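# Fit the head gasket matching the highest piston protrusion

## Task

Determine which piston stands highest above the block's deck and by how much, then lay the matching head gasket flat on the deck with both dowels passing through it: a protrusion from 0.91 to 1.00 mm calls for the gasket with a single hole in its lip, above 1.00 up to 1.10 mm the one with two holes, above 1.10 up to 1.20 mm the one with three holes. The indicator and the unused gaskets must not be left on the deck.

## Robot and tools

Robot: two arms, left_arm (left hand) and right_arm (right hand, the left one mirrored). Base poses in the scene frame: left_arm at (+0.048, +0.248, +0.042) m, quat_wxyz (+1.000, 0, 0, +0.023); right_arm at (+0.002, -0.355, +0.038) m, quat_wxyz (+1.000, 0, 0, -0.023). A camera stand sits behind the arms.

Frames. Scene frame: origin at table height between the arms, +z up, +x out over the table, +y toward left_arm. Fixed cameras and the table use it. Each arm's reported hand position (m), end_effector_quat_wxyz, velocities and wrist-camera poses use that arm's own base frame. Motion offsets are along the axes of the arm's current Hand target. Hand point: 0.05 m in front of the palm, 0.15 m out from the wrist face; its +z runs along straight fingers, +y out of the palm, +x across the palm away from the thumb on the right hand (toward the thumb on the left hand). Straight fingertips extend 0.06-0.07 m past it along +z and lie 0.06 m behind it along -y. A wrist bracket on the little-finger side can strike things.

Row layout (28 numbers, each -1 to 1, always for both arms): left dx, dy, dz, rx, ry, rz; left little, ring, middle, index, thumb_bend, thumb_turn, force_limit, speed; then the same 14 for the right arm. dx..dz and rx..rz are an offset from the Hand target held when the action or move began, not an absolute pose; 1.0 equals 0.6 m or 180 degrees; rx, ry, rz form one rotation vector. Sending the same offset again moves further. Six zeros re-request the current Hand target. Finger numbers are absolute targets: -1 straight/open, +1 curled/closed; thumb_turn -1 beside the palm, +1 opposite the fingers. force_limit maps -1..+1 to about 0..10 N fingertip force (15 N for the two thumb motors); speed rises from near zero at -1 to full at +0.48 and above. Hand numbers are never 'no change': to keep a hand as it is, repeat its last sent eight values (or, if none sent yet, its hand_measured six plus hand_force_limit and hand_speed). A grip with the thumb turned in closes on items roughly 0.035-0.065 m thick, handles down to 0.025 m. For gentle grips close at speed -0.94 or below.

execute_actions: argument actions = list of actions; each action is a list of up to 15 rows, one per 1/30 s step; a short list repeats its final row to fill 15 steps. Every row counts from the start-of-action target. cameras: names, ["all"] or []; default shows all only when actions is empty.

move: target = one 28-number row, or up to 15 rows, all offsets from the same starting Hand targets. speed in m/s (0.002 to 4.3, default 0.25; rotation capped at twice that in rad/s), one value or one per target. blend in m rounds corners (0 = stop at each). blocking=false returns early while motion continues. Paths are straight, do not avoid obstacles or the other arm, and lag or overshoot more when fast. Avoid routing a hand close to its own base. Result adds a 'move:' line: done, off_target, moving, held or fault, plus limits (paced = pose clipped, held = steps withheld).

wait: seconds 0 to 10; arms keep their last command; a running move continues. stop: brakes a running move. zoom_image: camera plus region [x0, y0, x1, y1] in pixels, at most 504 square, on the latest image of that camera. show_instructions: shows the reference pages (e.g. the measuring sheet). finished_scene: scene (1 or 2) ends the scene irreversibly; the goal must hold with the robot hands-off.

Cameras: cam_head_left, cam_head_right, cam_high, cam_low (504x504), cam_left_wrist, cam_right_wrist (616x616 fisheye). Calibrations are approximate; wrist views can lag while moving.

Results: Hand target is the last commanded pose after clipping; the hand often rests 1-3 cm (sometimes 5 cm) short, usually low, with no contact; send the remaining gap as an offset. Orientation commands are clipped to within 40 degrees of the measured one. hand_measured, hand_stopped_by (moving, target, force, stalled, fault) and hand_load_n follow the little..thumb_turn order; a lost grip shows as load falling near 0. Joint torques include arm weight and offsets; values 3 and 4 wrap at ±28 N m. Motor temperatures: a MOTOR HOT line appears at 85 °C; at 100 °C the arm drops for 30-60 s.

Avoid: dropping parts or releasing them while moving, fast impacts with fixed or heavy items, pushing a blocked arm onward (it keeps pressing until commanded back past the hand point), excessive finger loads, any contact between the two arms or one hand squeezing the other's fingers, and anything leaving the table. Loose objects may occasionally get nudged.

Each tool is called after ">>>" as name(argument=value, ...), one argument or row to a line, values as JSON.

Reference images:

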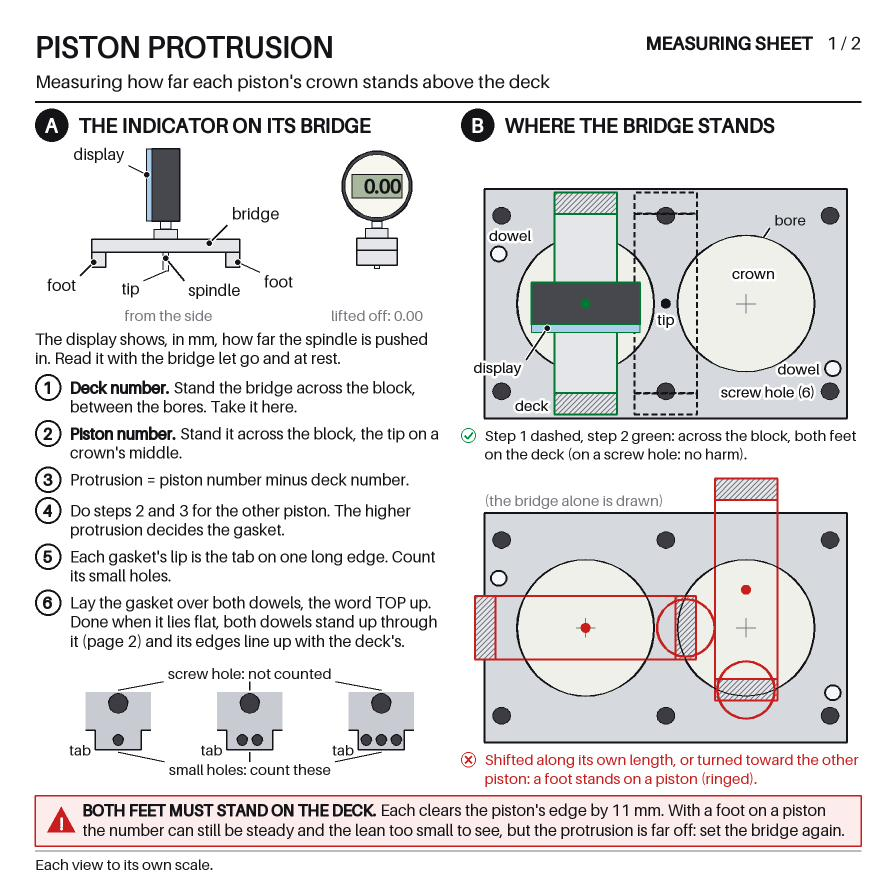

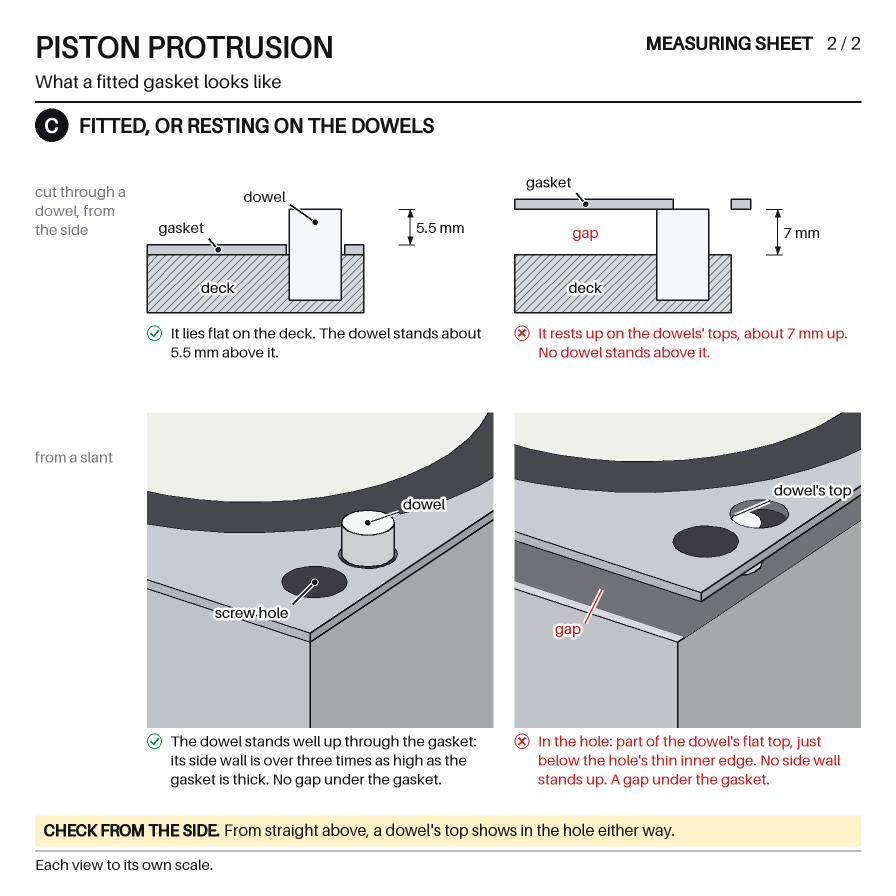

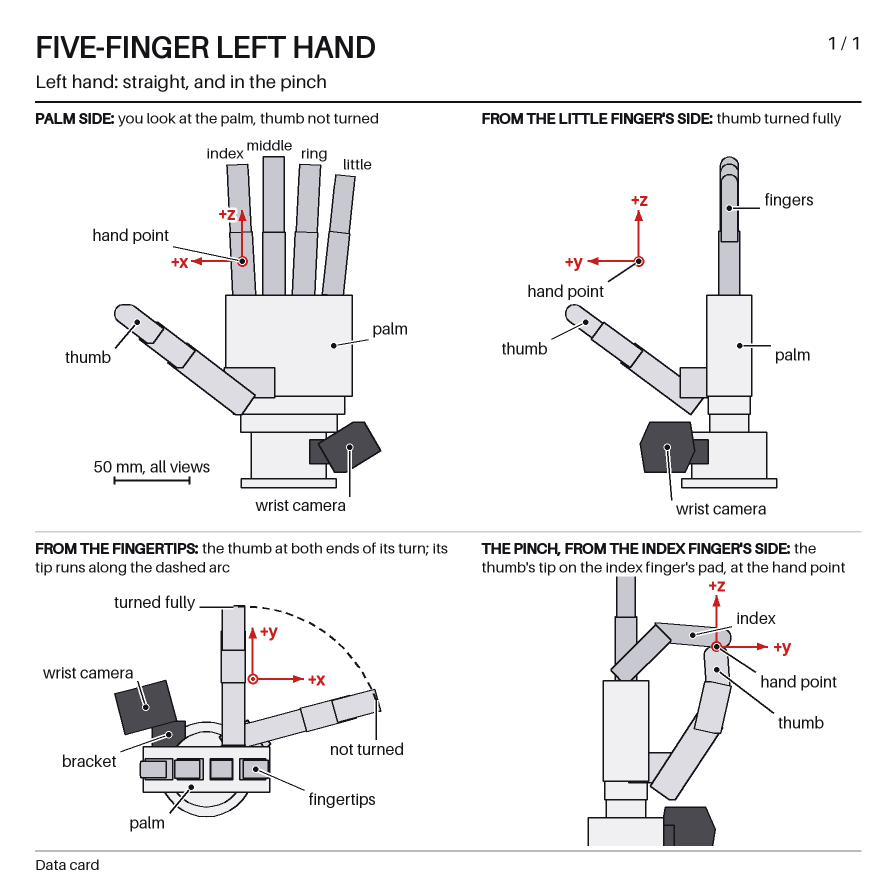

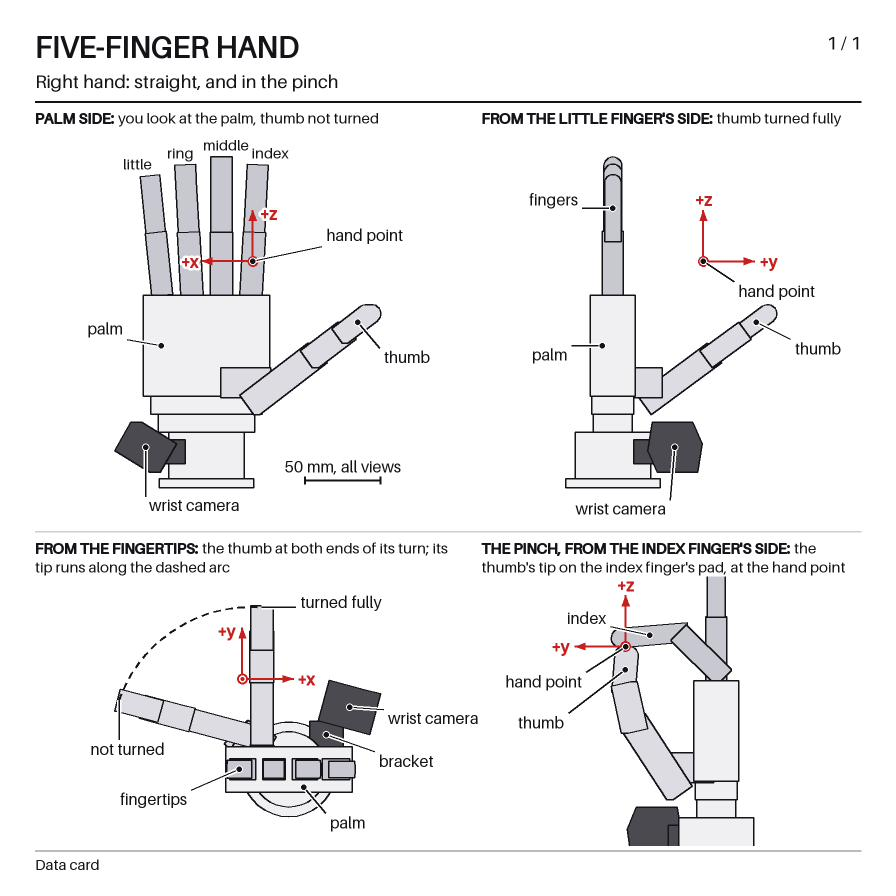

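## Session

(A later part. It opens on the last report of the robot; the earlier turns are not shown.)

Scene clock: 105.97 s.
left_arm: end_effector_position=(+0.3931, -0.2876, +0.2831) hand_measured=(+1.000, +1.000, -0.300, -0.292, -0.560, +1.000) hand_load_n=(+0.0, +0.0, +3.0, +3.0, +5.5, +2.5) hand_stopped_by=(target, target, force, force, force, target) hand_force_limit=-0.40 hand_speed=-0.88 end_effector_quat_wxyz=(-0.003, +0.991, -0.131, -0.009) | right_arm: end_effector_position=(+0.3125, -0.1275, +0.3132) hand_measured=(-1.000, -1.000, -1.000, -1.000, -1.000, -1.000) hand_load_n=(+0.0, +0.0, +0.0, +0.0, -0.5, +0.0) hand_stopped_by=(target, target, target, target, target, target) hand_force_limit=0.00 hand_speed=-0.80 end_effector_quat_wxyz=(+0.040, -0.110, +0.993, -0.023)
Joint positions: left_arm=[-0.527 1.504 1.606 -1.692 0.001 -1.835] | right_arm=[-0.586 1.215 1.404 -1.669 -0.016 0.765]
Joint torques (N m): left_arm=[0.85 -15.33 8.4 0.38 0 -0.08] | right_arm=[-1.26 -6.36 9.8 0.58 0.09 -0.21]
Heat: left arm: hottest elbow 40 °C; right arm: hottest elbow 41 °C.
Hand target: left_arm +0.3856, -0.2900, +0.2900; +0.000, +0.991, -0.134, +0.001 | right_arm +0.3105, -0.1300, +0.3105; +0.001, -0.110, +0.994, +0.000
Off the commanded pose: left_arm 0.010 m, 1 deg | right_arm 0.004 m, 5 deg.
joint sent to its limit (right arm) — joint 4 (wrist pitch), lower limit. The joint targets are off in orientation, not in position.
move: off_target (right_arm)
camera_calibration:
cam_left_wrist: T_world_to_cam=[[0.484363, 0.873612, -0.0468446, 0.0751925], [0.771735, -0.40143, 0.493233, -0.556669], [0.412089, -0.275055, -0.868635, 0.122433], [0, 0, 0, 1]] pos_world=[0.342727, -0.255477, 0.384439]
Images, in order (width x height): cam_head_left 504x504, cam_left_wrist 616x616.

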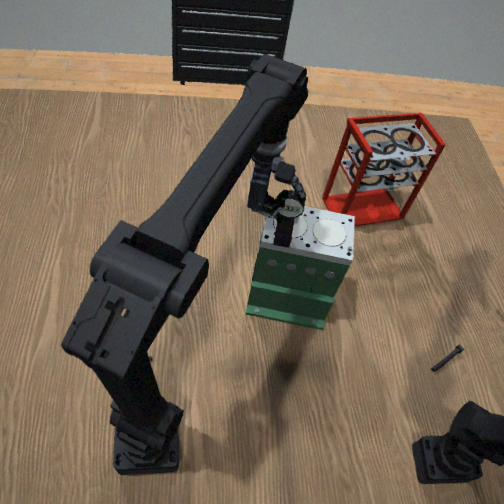

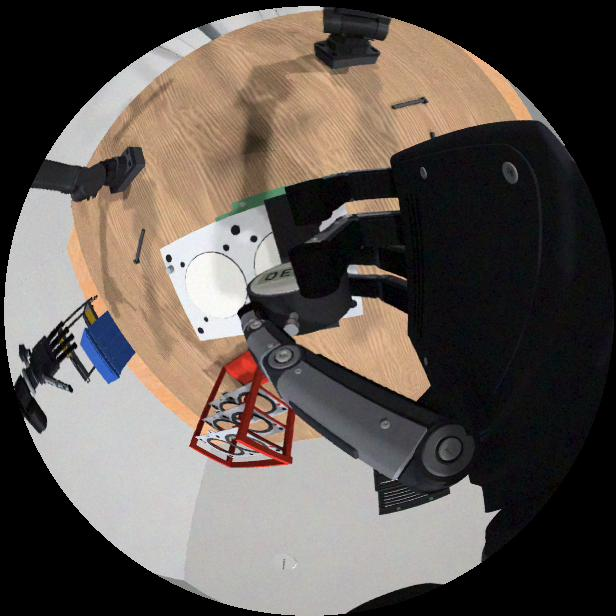

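>>> move(
  target=[
    [0,0,-0.0583,0,0,0,1,1,0.1,0.1,0.3,1,-0.4,-0.88,0,0,0,0,0,0,-1,-1,-1,-1,-1,-1,0,-0.8],
    [0.0065,0.0233,-0.0583,0,0,0,1,1,0.1,0.1,0.3,1,-0.4,-0.88,0,0,0,0,0,0,-1,-1,-1,-1,-1,-1,0,-0.8],
  ],
  speed=0.1,
  cameras=["cam_left_wrist","cam_head_left"],
)

>>> zoom_image(
  camera="cam_head_left",
  region=[250, 180, 350, 280],
)

Scene clock: 109.80 s.
left_arm: end_effector_position=(+0.3808, -0.2950, +0.2924) hand_measured=(+1.000, +1.000, -0.300, -0.292, -0.560, +1.000) hand_load_n=(+0.0, +0.5, +4.0, +3.0, +5.5, +1.0) hand_stopped_by=(target, target, force, force, force, target) hand_force_limit=-0.40 hand_speed=-0.88 end_effector_quat_wxyz=(-0.001, +0.991, -0.135, -0.004) | right_arm: end_effector_position=(+0.3125, -0.1275, +0.3132) hand_measured=(-1.000, -1.000, -1.000, -1.000, -1.000, -1.000) hand_load_n=(+0.0, +0.0, +0.0, +0.0, +0.0, +0.0) hand_stopped_by=(target, target, target, target, target, target) hand_force_limit=0.00 hand_speed=-0.80 end_effector_quat_wxyz=(+0.040, -0.110, +0.993, -0.023)
Joint positions: left_arm=[-0.555 1.482 1.606 -1.703 0.002 -1.855] | right_arm=[-0.586 1.215 1.404 -1.669 -0.016 0.765]
Joint torques (N m): left_arm=[1.08 -14.04 14.11 -0.18 0.24 -0.14] | right_arm=[-1.14 -6.53 9.78 0.47 0.1 -0.22]
Heat: left arm: hottest elbow 40 °C; right arm: hottest elbow 41 °C.
Hand target: left_arm +0.3857, -0.3045, +0.3248; +0.000, +0.991, -0.134, +0.001 | right_arm +0.3105, -0.1300, +0.3105; +0.001, -0.110, +0.994, +0.000
Off the commanded pose: left_arm 0.034 m, 1 deg | right_arm 0.004 m, 5 deg.
joint sent to its limit (left arm) — joint 4 (wrist pitch), lower limit. The joint targets are off in orientation, not in position.
joint sent to its limit (right arm) — joint 4 (wrist pitch), lower limit. The joint targets are off in orientation, not in position.
move: off_target (left_arm, right_arm)
camera_calibration:
cam_left_wrist: T_world_to_cam=[[0.491058, 0.86982, -0.047707, 0.0845816], [0.764572, -0.4041, 0.502129, -0.555464], [0.417483, -0.28305, -0.863476, 0.127727], [0, 0, 0, 1]] pos_world=[0.329834, -0.261881, 0.393238]
Images, in order (width x height): cam_head_left 504x504, cam_left_wrist 616x616.

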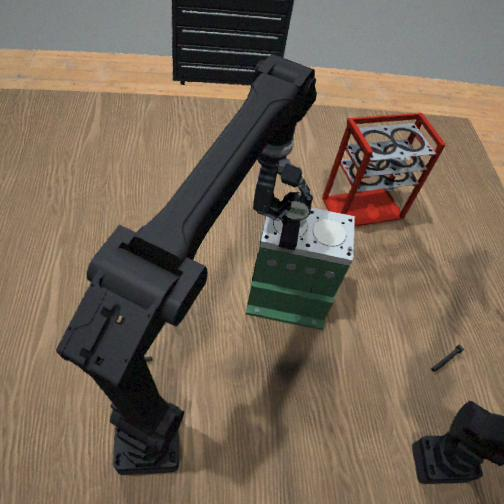

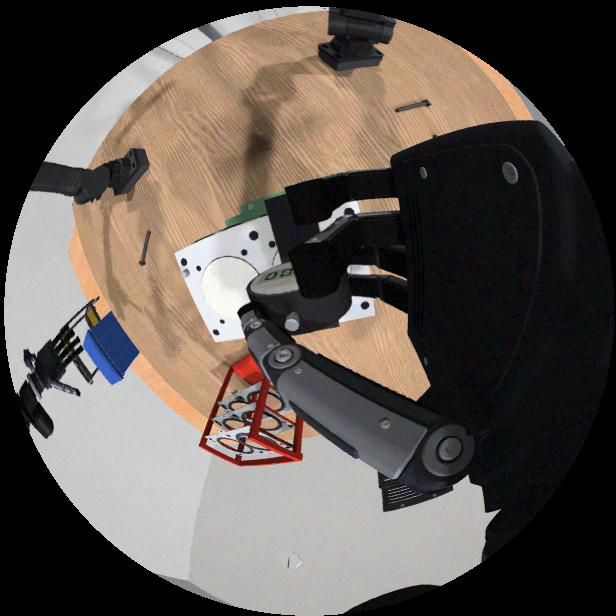

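Scaled by 5.040 from the camera's 504x504 image, which has a finer 720x720 frame.

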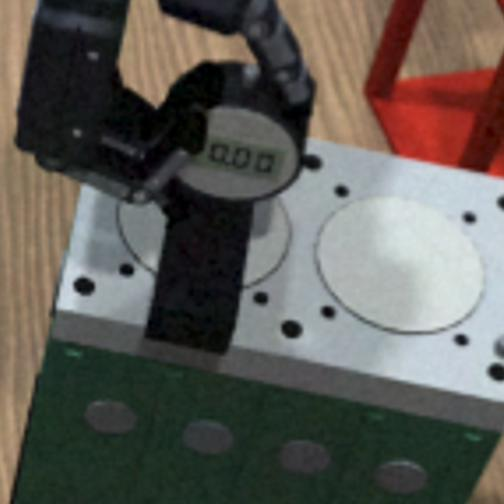

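>>> move(
  target=[0.0,-0.0052,0.0905,0,0,0,1,1,0.1,0.1,0.3,1,-0.4,-0.88,0,0,0,0,0,0,-1,-1,-1,-1,-1,-1,0,-0.8],
  speed=0.1,
  cameras=["cam_left_wrist","cam_head_left"],
)

>>> zoom_image(
  camera="cam_left_wrist",
  region=[140, 160, 400, 420],
)

>>> zoom_image(
  camera="cam_head_left",
  region=[250, 180, 350, 280],
)

Scene clock: 111.63 s.
left_arm: end_effector_position=(+0.3867, -0.2983, +0.2823) hand_measured=(+1.000, +1.000, -0.300, -0.292, -0.560, +1.000) hand_load_n=(+0.0, +0.0, +2.0, +2.5, +6.0, +2.0) hand_stopped_by=(target, target, force, force, force, target) hand_force_limit=-0.40 hand_speed=-0.88 end_effector_quat_wxyz=(+0.003, +0.991, -0.134, +0.005) | right_arm: end_effector_position=(+0.3125, -0.1275, +0.3132) hand_measured=(-1.000, -1.000, -1.000, -1.000, -1.000, -1.000) hand_load_n=(+0.0, +0.0, +0.0, +0.0, +0.0, +0.0) hand_stopped_by=(target, target, target, target, target, target) hand_force_limit=0.00 hand_speed=-0.80 end_effector_quat_wxyz=(+0.040, -0.110, +0.993, -0.023)
Joint positions: left_arm=[-0.555 1.482 1.577 -1.654 0.001 -1.857] | right_arm=[-0.586 1.215 1.404 -1.669 -0.016 0.765]
Joint torques (N m): left_arm=[1.32 -11.87 7.9 0.94 -0.02 -0.08] | right_arm=[-0.97 -6.36 9.77 0.54 0.08 -0.19]
Heat: left arm: hottest elbow 40 °C; right arm: hottest elbow 41 °C.
Hand target: left_arm +0.3867, -0.3016, +0.2706; +0.000, +0.991, -0.134, +0.001 | right_arm +0.3105, -0.1300, +0.3105; +0.001, -0.110, +0.994, +0.000
Off the commanded pose: left_arm 0.012 m, 1 deg | right_arm 0.004 m, 5 deg.
joint sent to its limit (right arm) — joint 4 (wrist pitch), lower limit. The joint targets are off in orientation, not in position.
move: off_target (left_arm, right_arm)
camera_calibration:
cam_left_wrist: T_world_to_cam=[[0.49022, 0.870289, -0.0477604, 0.0845854], [0.756349, -0.397528, 0.519526, -0.555919], [0.433152, -0.290805, -0.853119, 0.104305], [0, 0, 0, 1]] pos_world=[0.333823, -0.264275, 0.381839]
Images, in order (width x height): cam_head_left 504x504, cam_left_wrist 616x616.

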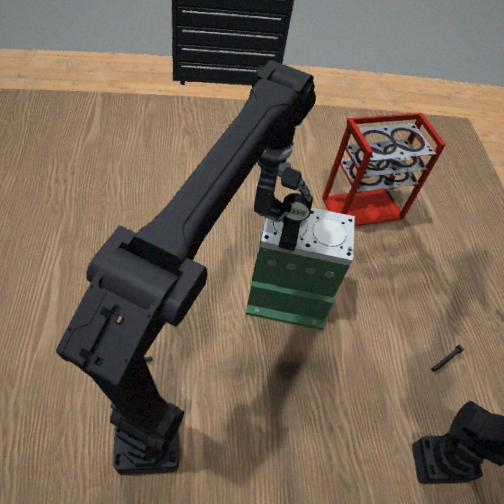

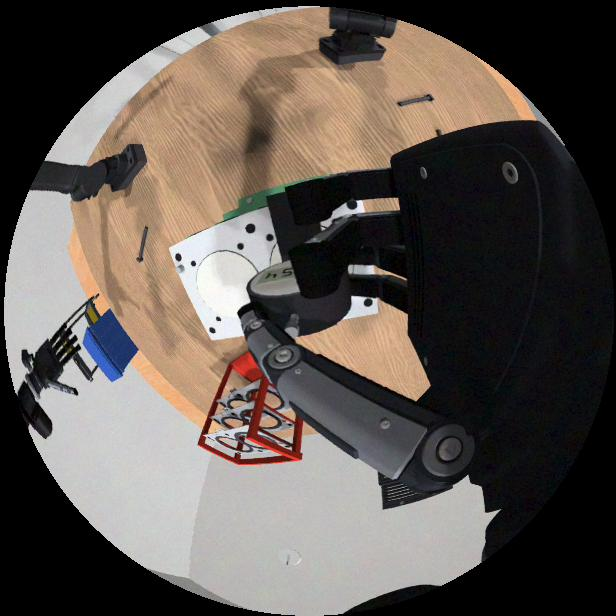

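Scaled by 1.938 from the camera's 616x616 image, which has a finer 880x880 frame.

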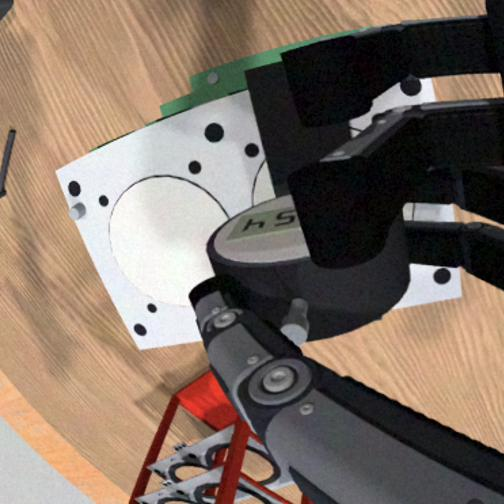

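Scaled by 5.040 from the camera's 504x504 image, which has a finer 720x720 frame.

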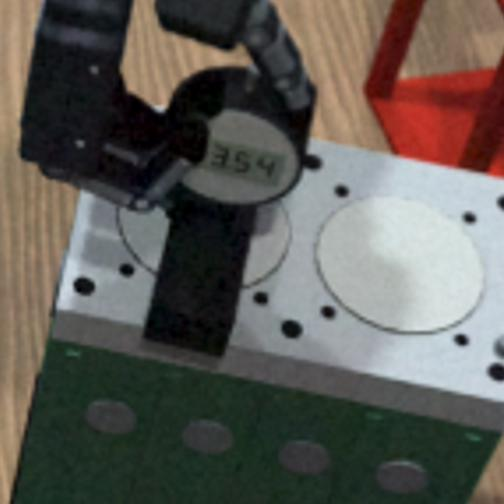

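>>> move(
  target=[0.0202,-0.0021,-0.0067,0,0,0,1,1,0.1,0.1,0.3,1,-0.4,-0.88,0,0,0,0,0,0,-1,-1,-1,-1,-1,-1,0,-0.8],
  speed=0.06,
  cameras=["cam_left_wrist","cam_head_left"],
)

>>> zoom_image(
  camera="cam_head_left",
  region=[250, 180, 350, 280],
)

Scene clock: 113.00 s.
left_arm: end_effector_position=(+0.3867, -0.2984, +0.2822) hand_measured=(+1.000, +1.000, -0.300, -0.292, -0.560, +1.000) hand_load_n=(+0.5, +0.0, +2.0, +2.5, +6.0, +2.0) hand_stopped_by=(target, target, force, force, force, target) hand_force_limit=-0.40 hand_speed=-0.88 end_effector_quat_wxyz=(+0.003, +0.991, -0.134, +0.005) | right_arm: end_effector_position=(+0.3125, -0.1275, +0.3132) hand_measured=(-1.000, -1.000, -1.000, -1.000, -1.000, -1.000) hand_load_n=(+0.0, +0.0, +0.0, +0.0, +0.0, +0.0) hand_stopped_by=(target, target, target, target, target, target) hand_force_limit=0.00 hand_speed=-0.80 end_effector_quat_wxyz=(+0.040, -0.110, +0.993, -0.023)
Joint positions: left_arm=[-0.555 1.483 1.577 -1.654 0.001 -1.857] | right_arm=[-0.586 1.215 1.404 -1.669 -0.016 0.765]
Joint torques (N m): left_arm=[2.08 -9.23 11.33 0.39 -0.01 0.03] | right_arm=[-1.03 -6.12 9.66 0.51 0.09 -0.21]
Heat: left arm: hottest elbow 40 °C; right arm: hottest elbow 41 °C.
Hand target: left_arm +0.3987, -0.3036, +0.2747; +0.000, +0.991, -0.134, +0.001 | right_arm +0.3105, -0.1300, +0.3105; +0.001, -0.110, +0.994, +0.000
Off the commanded pose: left_arm 0.015 m, 1 deg | right_arm 0.004 m, 5 deg.
joint sent to its limit (right arm) — joint 4 (wrist pitch), lower limit. The joint targets are off in orientation, not in position.
move: off_target (left_arm, right_arm)
camera_calibration:
cam_left_wrist: T_world_to_cam=[[0.490221, 0.870291, -0.0477169, 0.0845971], [0.756515, -0.397668, 0.519177, -0.55589], [0.43286, -0.29061, -0.853334, 0.104293], [0, 0, 0, 1]] pos_world=[0.333923, -0.264375, 0.381639]
Images, in order (width x height): cam_head_left 504x504, cam_left_wrist 616x616.

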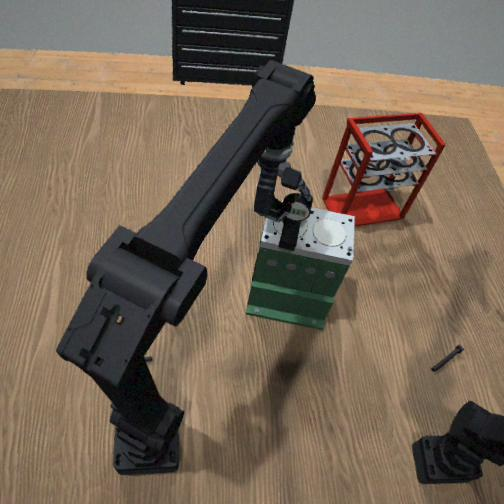

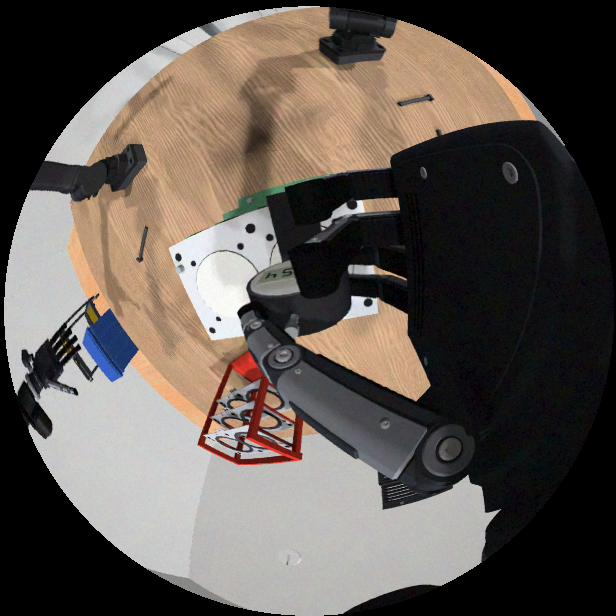

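Scaled by 5.040 from the camera's 504x504 image, which has a finer 720x720 frame.

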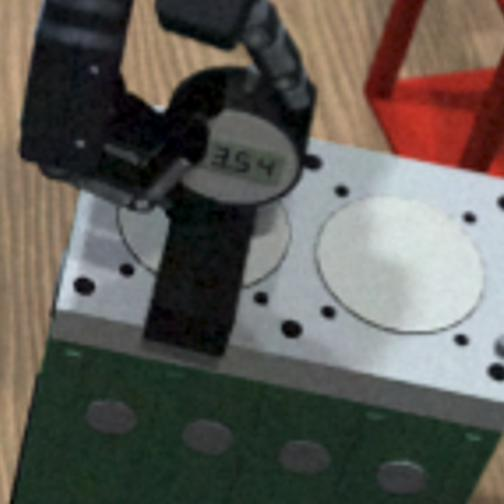

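>>> move(
  target=[0.0133,0.0,-0.002,0,0,0,1,1,0.1,0.1,0.3,1,-0.4,-0.88,0,0,0,0,0,0,-1,-1,-1,-1,-1,-1,0,-0.8],
  speed=0.06,
  cameras=["cam_head_left"],
)

>>> zoom_image(
  camera="cam_head_left",
  region=[250, 180, 350, 280],
)

Scene clock: 114.33 s.
left_arm: end_effector_position=(+0.3882, -0.2999, +0.2817) hand_measured=(+1.000, +1.000, -0.300, -0.292, -0.560, +1.000) hand_load_n=(+0.0, +0.0, +1.5, +2.0, +6.0, -1.0) hand_stopped_by=(target, target, force, force, force, target) hand_force_limit=-0.40 hand_speed=-0.88 end_effector_quat_wxyz=(+0.003, +0.991, -0.137, +0.003) | right_arm: end_effector_position=(+0.3125, -0.1275, +0.3132) hand_measured=(-1.000, -1.000, -1.000, -1.000, -1.000, -1.000) hand_load_n=(+0.0, +0.0, +0.0, +0.0, +0.0, +0.0) hand_stopped_by=(target, target, target, target, target, target) hand_force_limit=0.00 hand_speed=-0.80 end_effector_quat_wxyz=(+0.040, -0.110, +0.993, -0.023)
Joint positions: left_arm=[-0.555 1.491 1.585 -1.657 0.003 -1.852] | right_arm=[-0.586 1.215 1.404 -1.669 -0.016 0.765]
Joint torques (N m): left_arm=[2.49 -8.35 12.75 0.27 -0.07 0.02] | right_arm=[-1.03 -6.3 9.78 0.44 0.09 -0.21]
Heat: left arm: hottest elbow 40 °C; right arm: hottest elbow 41 °C.
Hand target: left_arm +0.4063, -0.3057, +0.2759; +0.000, +0.991, -0.134, +0.001 | right_arm +0.3105, -0.1300, +0.3105; +0.001, -0.110, +0.994, +0.000
Off the commanded pose: left_arm 0.020 m, 1 deg | right_arm 0.004 m, 5 deg.
joint sent to its limit (right arm) — joint 4 (wrist pitch), lower limit. The joint targets are off in orientation, not in position.
move: off_target (left_arm, right_arm)
Images, in order (width x height): cam_head_left 504x504.

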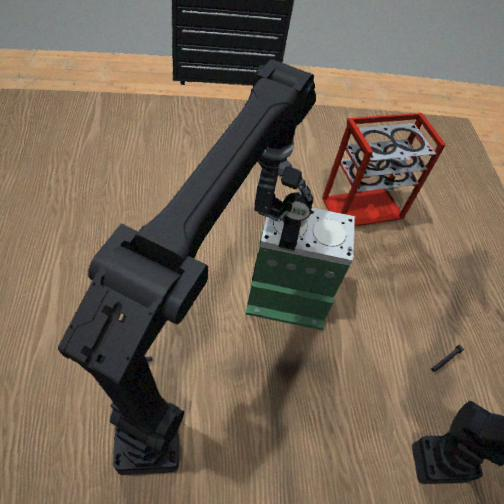

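Scaled by 5.040 from the camera's 504x504 image, which has a finer 720x720 frame.

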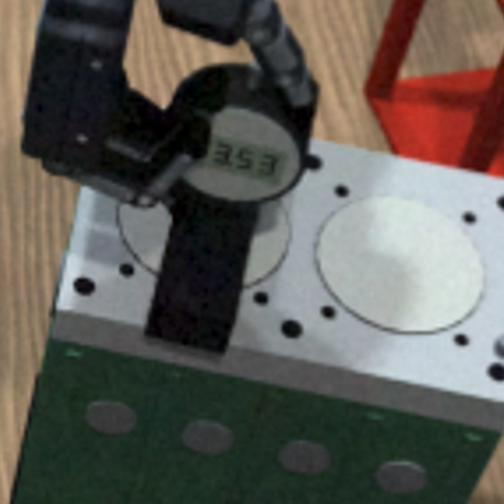

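>>> move(
  target=[0.0105,-0.002,-0.003,0,0,0,1,1,0.1,0.1,0.3,1,-0.4,-0.88,0,0,0,0,0,0,-1,-1,-1,-1,-1,-1,0,-0.8],
  speed=0.06,
  cameras=["cam_head_left","cam_left_wrist"],
)

>>> zoom_image(
  camera="cam_head_left",
  region=[250, 180, 350, 280],
)

>>> zoom_image(
  camera="cam_left_wrist",
  region=[180, 160, 400, 380],
)

Scene clock: 115.43 s.
left_arm: end_effector_position=(+0.3931, -0.3027, +0.2817) hand_measured=(+1.000, +1.000, -0.300, -0.292, -0.560, +1.000) hand_load_n=(+0.0, +0.0, +2.0, +2.0, +6.0, -2.0) hand_stopped_by=(target, target, force, force, force, target) hand_force_limit=-0.40 hand_speed=-0.88 end_effector_quat_wxyz=(+0.002, +0.990, -0.139, +0.002) | right_arm: end_effector_position=(+0.3125, -0.1275, +0.3132) hand_measured=(-1.000, -1.000, -1.000, -1.000, -1.000, -1.000) hand_load_n=(+0.0, +0.0, +0.0, +0.0, +0.0, +0.0) hand_stopped_by=(target, target, target, target, target, target) hand_force_limit=0.00 hand_speed=-0.80 end_effector_quat_wxyz=(+0.040, -0.110, +0.993, -0.023)
Joint positions: left_arm=[-0.554 1.508 1.605 -1.662 0.003 -1.845] | right_arm=[-0.586 1.215 1.404 -1.669 -0.016 0.765]
Joint torques (N m): left_arm=[2.9 -8.59 12.97 0.18 -0.08 0.03] | right_arm=[-1.2 -6.48 9.74 0.53 0.1 -0.21]
Heat: left arm: hottest elbow 40 °C; right arm: hottest elbow 41 °C.
Hand target: left_arm +0.4128, -0.3061, +0.2776; +0.000, +0.991, -0.133, +0.001 | right_arm +0.3105, -0.1300, +0.3105; +0.001, -0.110, +0.994, +0.000
Off the commanded pose: left_arm 0.020 m, 1 deg | right_arm 0.004 m, 5 deg.
joint sent to its limit (right arm) — joint 4 (wrist pitch), lower limit. The joint targets are off in orientation, not in position.
move: off_target (left_arm, right_arm)
camera_calibration:
cam_left_wrist: T_world_to_cam=[[0.499615, 0.864862, -0.048969, 0.0801869], [0.754914, -0.406981, 0.514268, -0.562891], [0.424842, -0.293903, -0.85623, 0.102932], [0, 0, 0, 1]] pos_world=[0.341142, -0.268185, 0.381537]
Images, in order (width x height): cam_head_left 504x504, cam_left_wrist 616x616.

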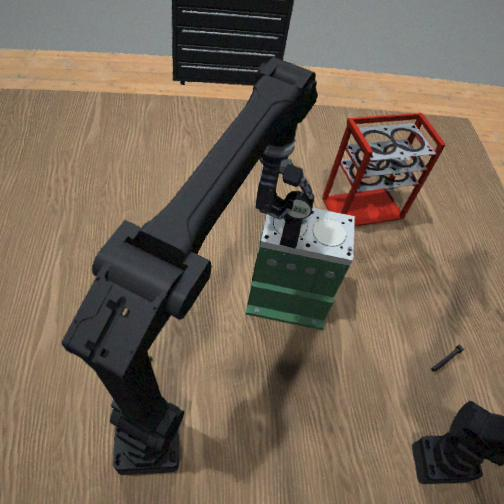

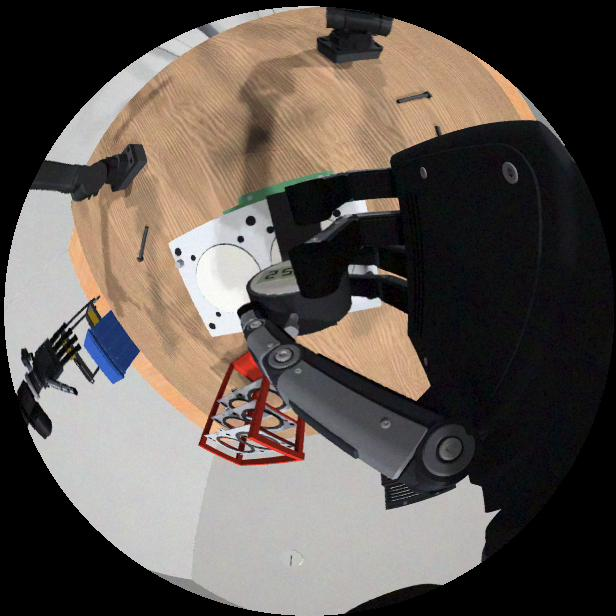

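Scaled by 5.040 from the camera's 504x504 image, which has a finer 720x720 frame.

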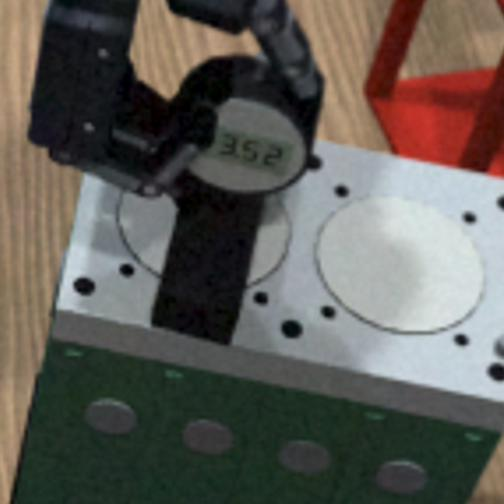

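Scaled by 2.291 from the camera's 616x616 image, which has a finer 880x880 frame.

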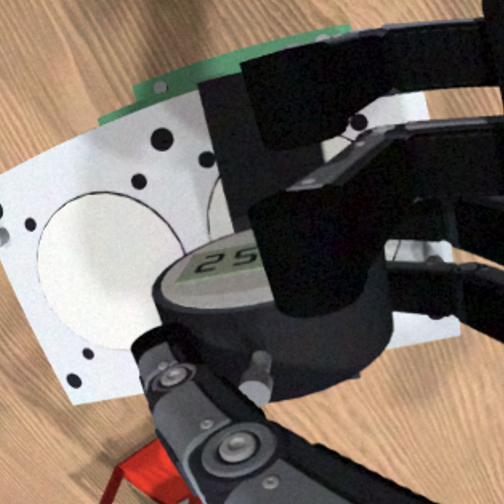

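>>> move(
  target=[0,0,0.0,0,0,0,1,1,0.1,0.1,-1,1,-0.4,-0.6,0,0,0,0,0,0,-1,-1,-1,-1,-1,-1,0,-0.8],
  speed=0.05,
  cameras=[],
)

>>> move(
  target=[0,0,0,0,0,0,1,1,-0.3,-0.3,-1,-1,-0.4,-0.1,0,0,0,0,0,0,-1,-1,-1,-1,-1,-1,0,-0.8],
  speed=0.05,
  cameras=[],
)

>>> move(
  target=[0,-0.08,0,0,0,0,1,1,-0.3,-0.3,-1,-1,-0.4,-0.3,0,0,0,0,0,0,-1,-1,-1,-1,-1,-1,0,-0.8],
  speed=0.15,
  cameras=["cam_head_left","cam_left_wrist"],
)

>>> zoom_image(
  camera="cam_head_left",
  region=[260, 180, 340, 260],
)

>>> zoom_image(
  camera="cam_left_wrist",
  region=[150, 180, 350, 380],
)

Scene clock: 117.17 s.
left_arm: end_effector_position=(+0.3943, -0.3034, +0.2767) hand_measured=(+1.000, +1.000, -0.300, -0.290, -1.000, +1.000) hand_load_n=(+0.0, +0.0, -2.5, +0.0, +0.0, +0.0) hand_stopped_by=(target, target, force, force, target, target) hand_force_limit=-0.40 hand_speed=-0.60 end_effector_quat_wxyz=(+0.000, +0.990, -0.140, -0.004) | right_arm: end_effector_position=(+0.3125, -0.1275, +0.3132) hand_measured=(-1.000, -1.000, -1.000, -1.000, -1.000, -1.000) hand_load_n=(+0.0, +0.0, +0.0, +0.0, -0.5, +0.0) hand_stopped_by=(target, target, target, target, target, target) hand_force_limit=0.00 hand_speed=-0.80 end_effector_quat_wxyz=(+0.040, -0.110, +0.993, -0.023)
Joint positions: left_arm=[-0.554 1.52 1.606 -1.664 0.003 -1.844] | right_arm=[-0.586 1.215 1.404 -1.669 -0.016 0.765]
Joint torques (N m): left_arm=[2.9 -9.99 12.92 0.23 -0.1 0.01] | right_arm=[-1.08 -6.53 9.8 0.5 0.08 -0.22]
Heat: left arm: hottest elbow 41 °C; right arm: hottest elbow 41 °C.
Hand target: left_arm +0.4127, -0.3061, +0.2776; +0.000, +0.991, -0.134, +0.000 | right_arm +0.3105, -0.1300, +0.3105; +0.001, -0.110, +0.994, +0.000
Off the commanded pose: left_arm 0.019 m, 1 deg | right_arm 0.004 m, 5 deg.
joint sent to its limit (right arm) — joint 4 (wrist pitch), lower limit. The joint targets are off in orientation, not in position.
move: off_target (left_arm, right_arm)
No camera images: "cameras" was empty.

Scene clock: 118.60 s.
left_arm: end_effector_position=(+0.3943, -0.3034, +0.2767) hand_measured=(+1.000, +1.000, -0.300, -0.300, -1.000, -1.000) hand_load_n=(+0.0, +0.0, -2.5, +0.0, +0.0, +0.0) hand_stopped_by=(target, target, target, target, target, target) hand_force_limit=-0.40 hand_speed=-0.10 end_effector_quat_wxyz=(+0.000, +0.990, -0.140, -0.004) | right_arm: end_effector_position=(+0.3125, -0.1275, +0.3132) hand_measured=(-1.000, -1.000, -1.000, -1.000, -1.000, -1.000) hand_load_n=(+0.0, +0.0, +0.0, +0.0, +0.0, +0.0) hand_stopped_by=(target, target, target, target, target, target) hand_force_limit=0.00 hand_speed=-0.80 end_effector_quat_wxyz=(+0.040, -0.110, +0.993, -0.023)
Joint positions: left_arm=[-0.554 1.52 1.606 -1.664 0.003 -1.844] | right_arm=[-0.586 1.215 1.404 -1.669 -0.016 0.765]
Joint torques (N m): left_arm=[2.84 -10.05 12.92 0.23 -0.12 0.01] | right_arm=[-1.08 -6.48 9.78 0.5 0.11 -0.2]
Heat: left arm: hottest elbow 41 °C; right arm: hottest elbow 41 °C.
Hand target: left_arm +0.4127, -0.3061, +0.2776; +0.000, +0.991, -0.134, +0.000 | right_arm +0.3105, -0.1300, +0.3105; +0.001, -0.110, +0.994, +0.000
Off the commanded pose: left_arm 0.019 m, 1 deg | right_arm 0.004 m, 5 deg.
joint sent to its limit (right arm) — joint 4 (wrist pitch), lower limit. The joint targets are off in orientation, not in position.
move: off_target (left_arm, right_arm)
No camera images: "cameras" was empty.

Scene clock: 119.80 s.
left_arm: end_effector_position=(+0.4192, -0.2602, +0.2763) hand_measured=(+1.000, +1.000, -0.300, -0.300, -1.000, -1.000) hand_load_n=(+0.0, +0.0, +0.5, +0.0, +0.0, +0.0) hand_stopped_by=(target, target, target, target, target, target) hand_force_limit=-0.40 hand_speed=-0.30 end_effector_quat_wxyz=(-0.002, +0.991, -0.130, -0.003) | right_arm: end_effector_position=(+0.3125, -0.1275, +0.3132) hand_measured=(-1.000, -1.000, -1.000, -1.000, -1.000, -1.000) hand_load_n=(+0.0, +0.0, +0.0, +0.0, +0.0, +0.0) hand_stopped_by=(target, target, target, target, target, target) hand_force_limit=0.00 hand_speed=-0.80 end_effector_quat_wxyz=(+0.040, -0.110, +0.993, -0.023)
Joint positions: left_arm=[-0.447 1.52 1.606 -1.664 -0.001 -1.756] | right_arm=[-0.586 1.215 1.404 -1.669 -0.016 0.765]
Joint torques (N m): left_arm=[2.43 -12.51 10.48 0.35 0.08 0.12] | right_arm=[-1.14 -6.42 9.76 0.5 0.09 -0.22]
Heat: left arm: hottest elbow 41 °C; right arm: hottest elbow 41 °C.
Hand target: left_arm +0.4254, -0.2599, +0.2777; +0.000, +0.991, -0.133, +0.000 | right_arm +0.3105, -0.1300, +0.3105; +0.001, -0.110, +0.994, +0.000
Off the commanded pose: left_arm 0.006 m, 1 deg | right_arm 0.004 m, 5 deg.
joint sent to its limit (right arm) — joint 4 (wrist pitch), lower limit. The joint targets are off in orientation, not in position.
move: off_target (right_arm)
camera_calibration:
cam_left_wrist: T_world_to_cam=[[0.482873, 0.874512, -0.0454184, 0.0387097], [0.767319, -0.397553, 0.503163, -0.562257], [0.421966, -0.277814, -0.862997, 0.106926], [0, 0, 0, 1]] pos_world=[0.367619, -0.227673, 0.376942]
Images, in order (width x height): cam_head_left 504x504, cam_left_wrist 616x616.

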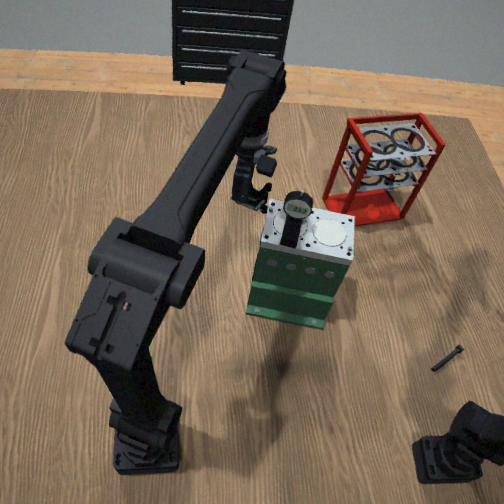

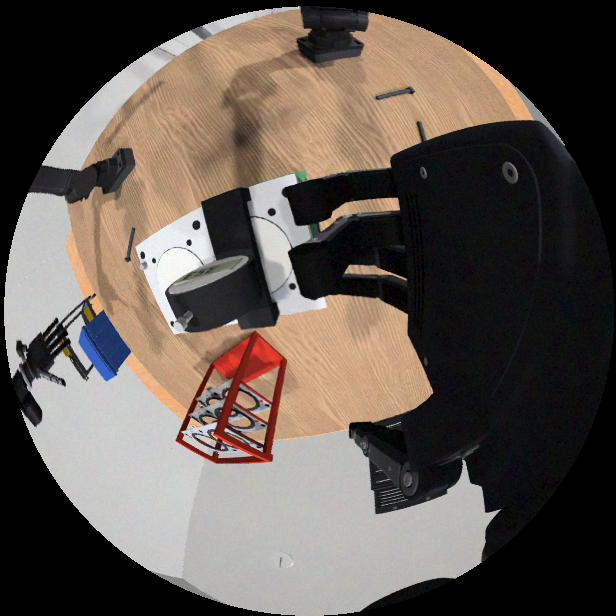

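Scaled by 6.300 from the camera's 504x504 image, which has a finer 720x720 frame.

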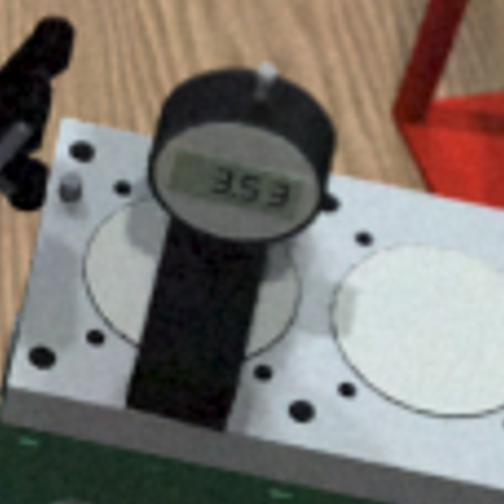

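Scaled by 2.520 from the camera's 616x616 image, which has a finer 880x880 frame.

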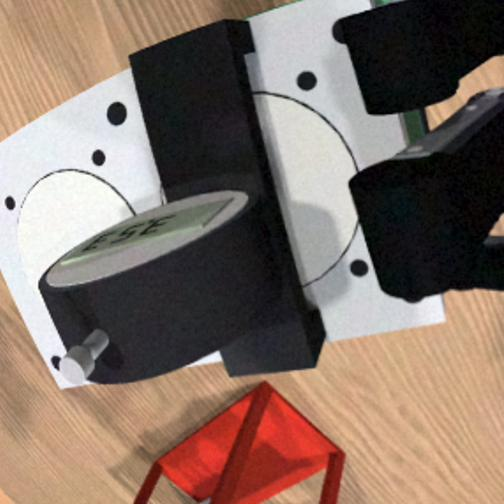

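>>> move(
  target=[-0.0372,0.0745,-0.0213,0,0,0.0206,1,1,-0.3,-0.3,-1,-1,-0.4,-0.3,0,0,0,0,0,0,-1,-1,-1,-1,-1,-1,0,-0.8],
  speed=0.12,
  cameras=["cam_left_wrist"],
)

>>> zoom_image(
  camera="cam_left_wrist",
  region=[180, 140, 430, 390],
)

Scene clock: 122.50 s.
left_arm: end_effector_position=(+0.3917, -0.2931, +0.2757) hand_measured=(+1.000, +1.000, -0.300, -0.300, -1.000, -1.000) hand_load_n=(+0.0, +0.0, +0.0, +0.0, +0.0, +0.0) hand_stopped_by=(target, target, target, target, target, target) hand_force_limit=-0.40 hand_speed=-0.30 end_effector_quat_wxyz=(-0.005, +0.986, -0.169, -0.012) | right_arm: end_effector_position=(+0.3125, -0.1275, +0.3132) hand_measured=(-1.000, -1.000, -1.000, -1.000, -1.000, -1.000) hand_load_n=(+0.0, +0.0, +0.0, +0.0, +0.0, +0.0) hand_stopped_by=(target, target, target, target, target, target) hand_force_limit=0.00 hand_speed=-0.80 end_effector_quat_wxyz=(+0.040, -0.110, +0.993, -0.023)
Joint positions: left_arm=[-0.533 1.52 1.606 -1.681 0 -1.765] | right_arm=[-0.586 1.215 1.404 -1.669 -0.016 0.765]
Joint torques (N m): left_arm=[1.32 -14.27 11.37 -0.34 0.07 -0.16] | right_arm=[-1.14 -6.3 9.76 0.54 0.11 -0.2]
Heat: left arm: hottest elbow 41 °C; right arm: hottest elbow 41 °C.
Hand target: left_arm +0.3920, -0.2971, +0.2904; +0.000, +0.986, -0.166, +0.001 | right_arm +0.3105, -0.1300, +0.3105; +0.001, -0.110, +0.994, +0.000
Off the commanded pose: left_arm 0.015 m, 2 deg | right_arm 0.004 m, 5 deg.
joint sent to its limit (right arm) — joint 4 (wrist pitch), lower limit. The joint targets are off in orientation, not in position.
move: off_target (left_arm, right_arm)
camera_calibration:
cam_left_wrist: T_world_to_cam=[[0.54867, 0.834719, -0.0469562, 0.0436363], [0.741614, -0.460004, 0.488268, -0.558154], [0.385966, -0.302722, -0.87143, 0.118037], [0, 0, 0, 1]] pos_world=[0.344434, -0.257445, 0.377439]
Images, in order (width x height): cam_left_wrist 616x616.

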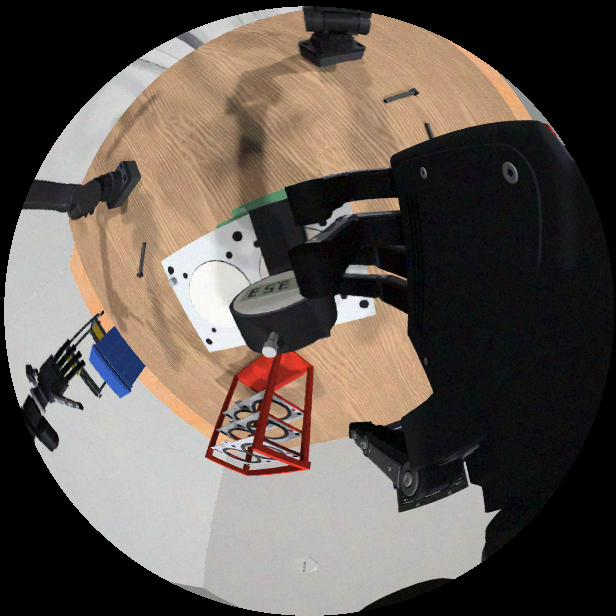

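Scaled by 2.016 from the camera's 616x616 image, which has a finer 880x880 frame.

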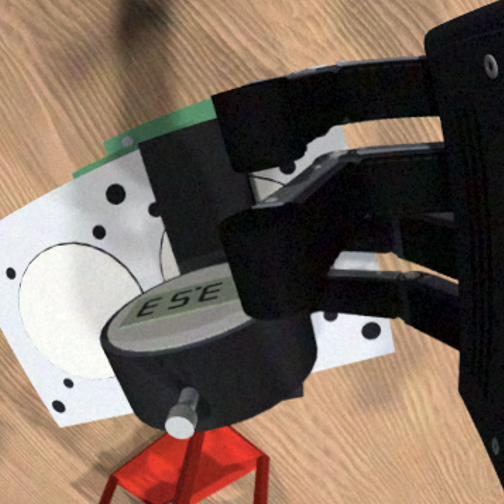

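>>> move(
  target=[0.0175,0.0227,-0.0133,0,0,0,1,1,-0.3,-0.3,-1,-1,-0.4,-0.3,0,0,0,0,0,0,-1,-1,-1,-1,-1,-1,0,-0.8],
  speed=0.12,
  cameras=["cam_left_wrist"],
)

>>> zoom_image(
  camera="cam_left_wrist",
  region=[180, 140, 430, 390],
)

Scene clock: 123.87 s.
left_arm: end_effector_position=(+0.3875, -0.3000, +0.2839) hand_measured=(+1.000, +1.000, -0.300, -0.300, -1.000, -1.000) hand_load_n=(+0.0, +0.0, +0.0, +0.0, +0.0, +0.0) hand_stopped_by=(target, target, target, target, target, target) hand_force_limit=-0.40 hand_speed=-0.30 end_effector_quat_wxyz=(-0.005, +0.986, -0.166, -0.011) | right_arm: end_effector_position=(+0.3125, -0.1275, +0.3132) hand_measured=(-1.000, -1.000, -1.000, -1.000, -1.000, -1.000) hand_load_n=(+0.0, +0.0, +0.0, +0.0, +0.0, +0.0) hand_stopped_by=(target, target, target, target, target, target) hand_force_limit=0.00 hand_speed=-0.80 end_effector_quat_wxyz=(+0.040, -0.110, +0.993, -0.023)
Joint positions: left_arm=[-0.552 1.521 1.628 -1.702 -0.001 -1.789] | right_arm=[-0.586 1.215 1.404 -1.669 -0.016 0.765]
Joint torques (N m): left_arm=[0.97 -11.05 14.13 -0.27 0.1 -0.15] | right_arm=[-1.2 -6.3 9.72 0.5 0.09 -0.2]
Heat: left arm: hottest elbow 41 °C; right arm: hottest elbow 41 °C.
Hand target: left_arm +0.3976, -0.3132, +0.2985; +0.000, +0.986, -0.165, +0.001 | right_arm +0.3105, -0.1300, +0.3105; +0.001, -0.110, +0.994, +0.000
Off the commanded pose: left_arm 0.022 m, 1 deg | right_arm 0.004 m, 5 deg.
joint sent to its limit (left arm) — joint 4 (wrist pitch), lower limit. The joint targets still meet the commanded pose.
joint sent to its limit (right arm) — joint 4 (wrist pitch), lower limit. The joint targets are off in orientation, not in position.
move: off_target (left_arm, right_arm)
camera_calibration:
cam_left_wrist: T_world_to_cam=[[0.544297, 0.837633, -0.0459529, 0.0545054], [0.743329, -0.456177, 0.48925, -0.561997], [0.388849, -0.300455, -0.870932, 0.124096], [0, 0, 0, 1]] pos_world=[0.339826, -0.26474, 0.385541]
Images, in order (width x height): cam_left_wrist 616x616.

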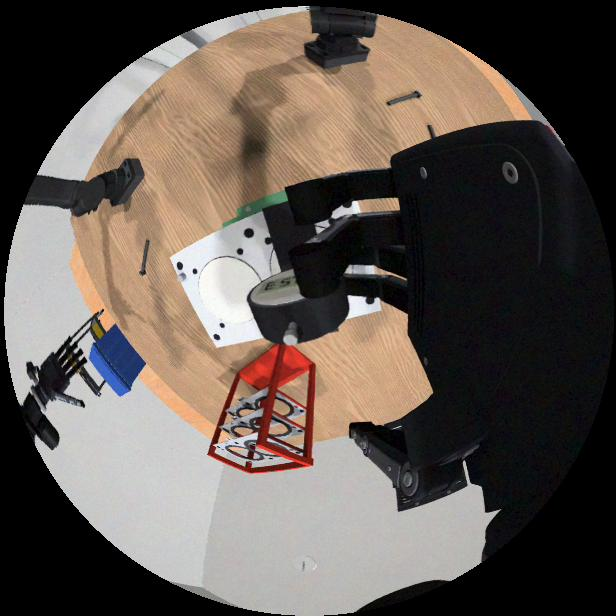

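Scaled by 2.016 from the camera's 616x616 image, which has a finer 880x880 frame.

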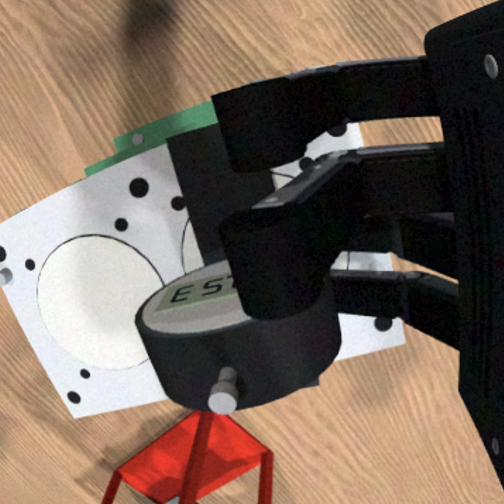

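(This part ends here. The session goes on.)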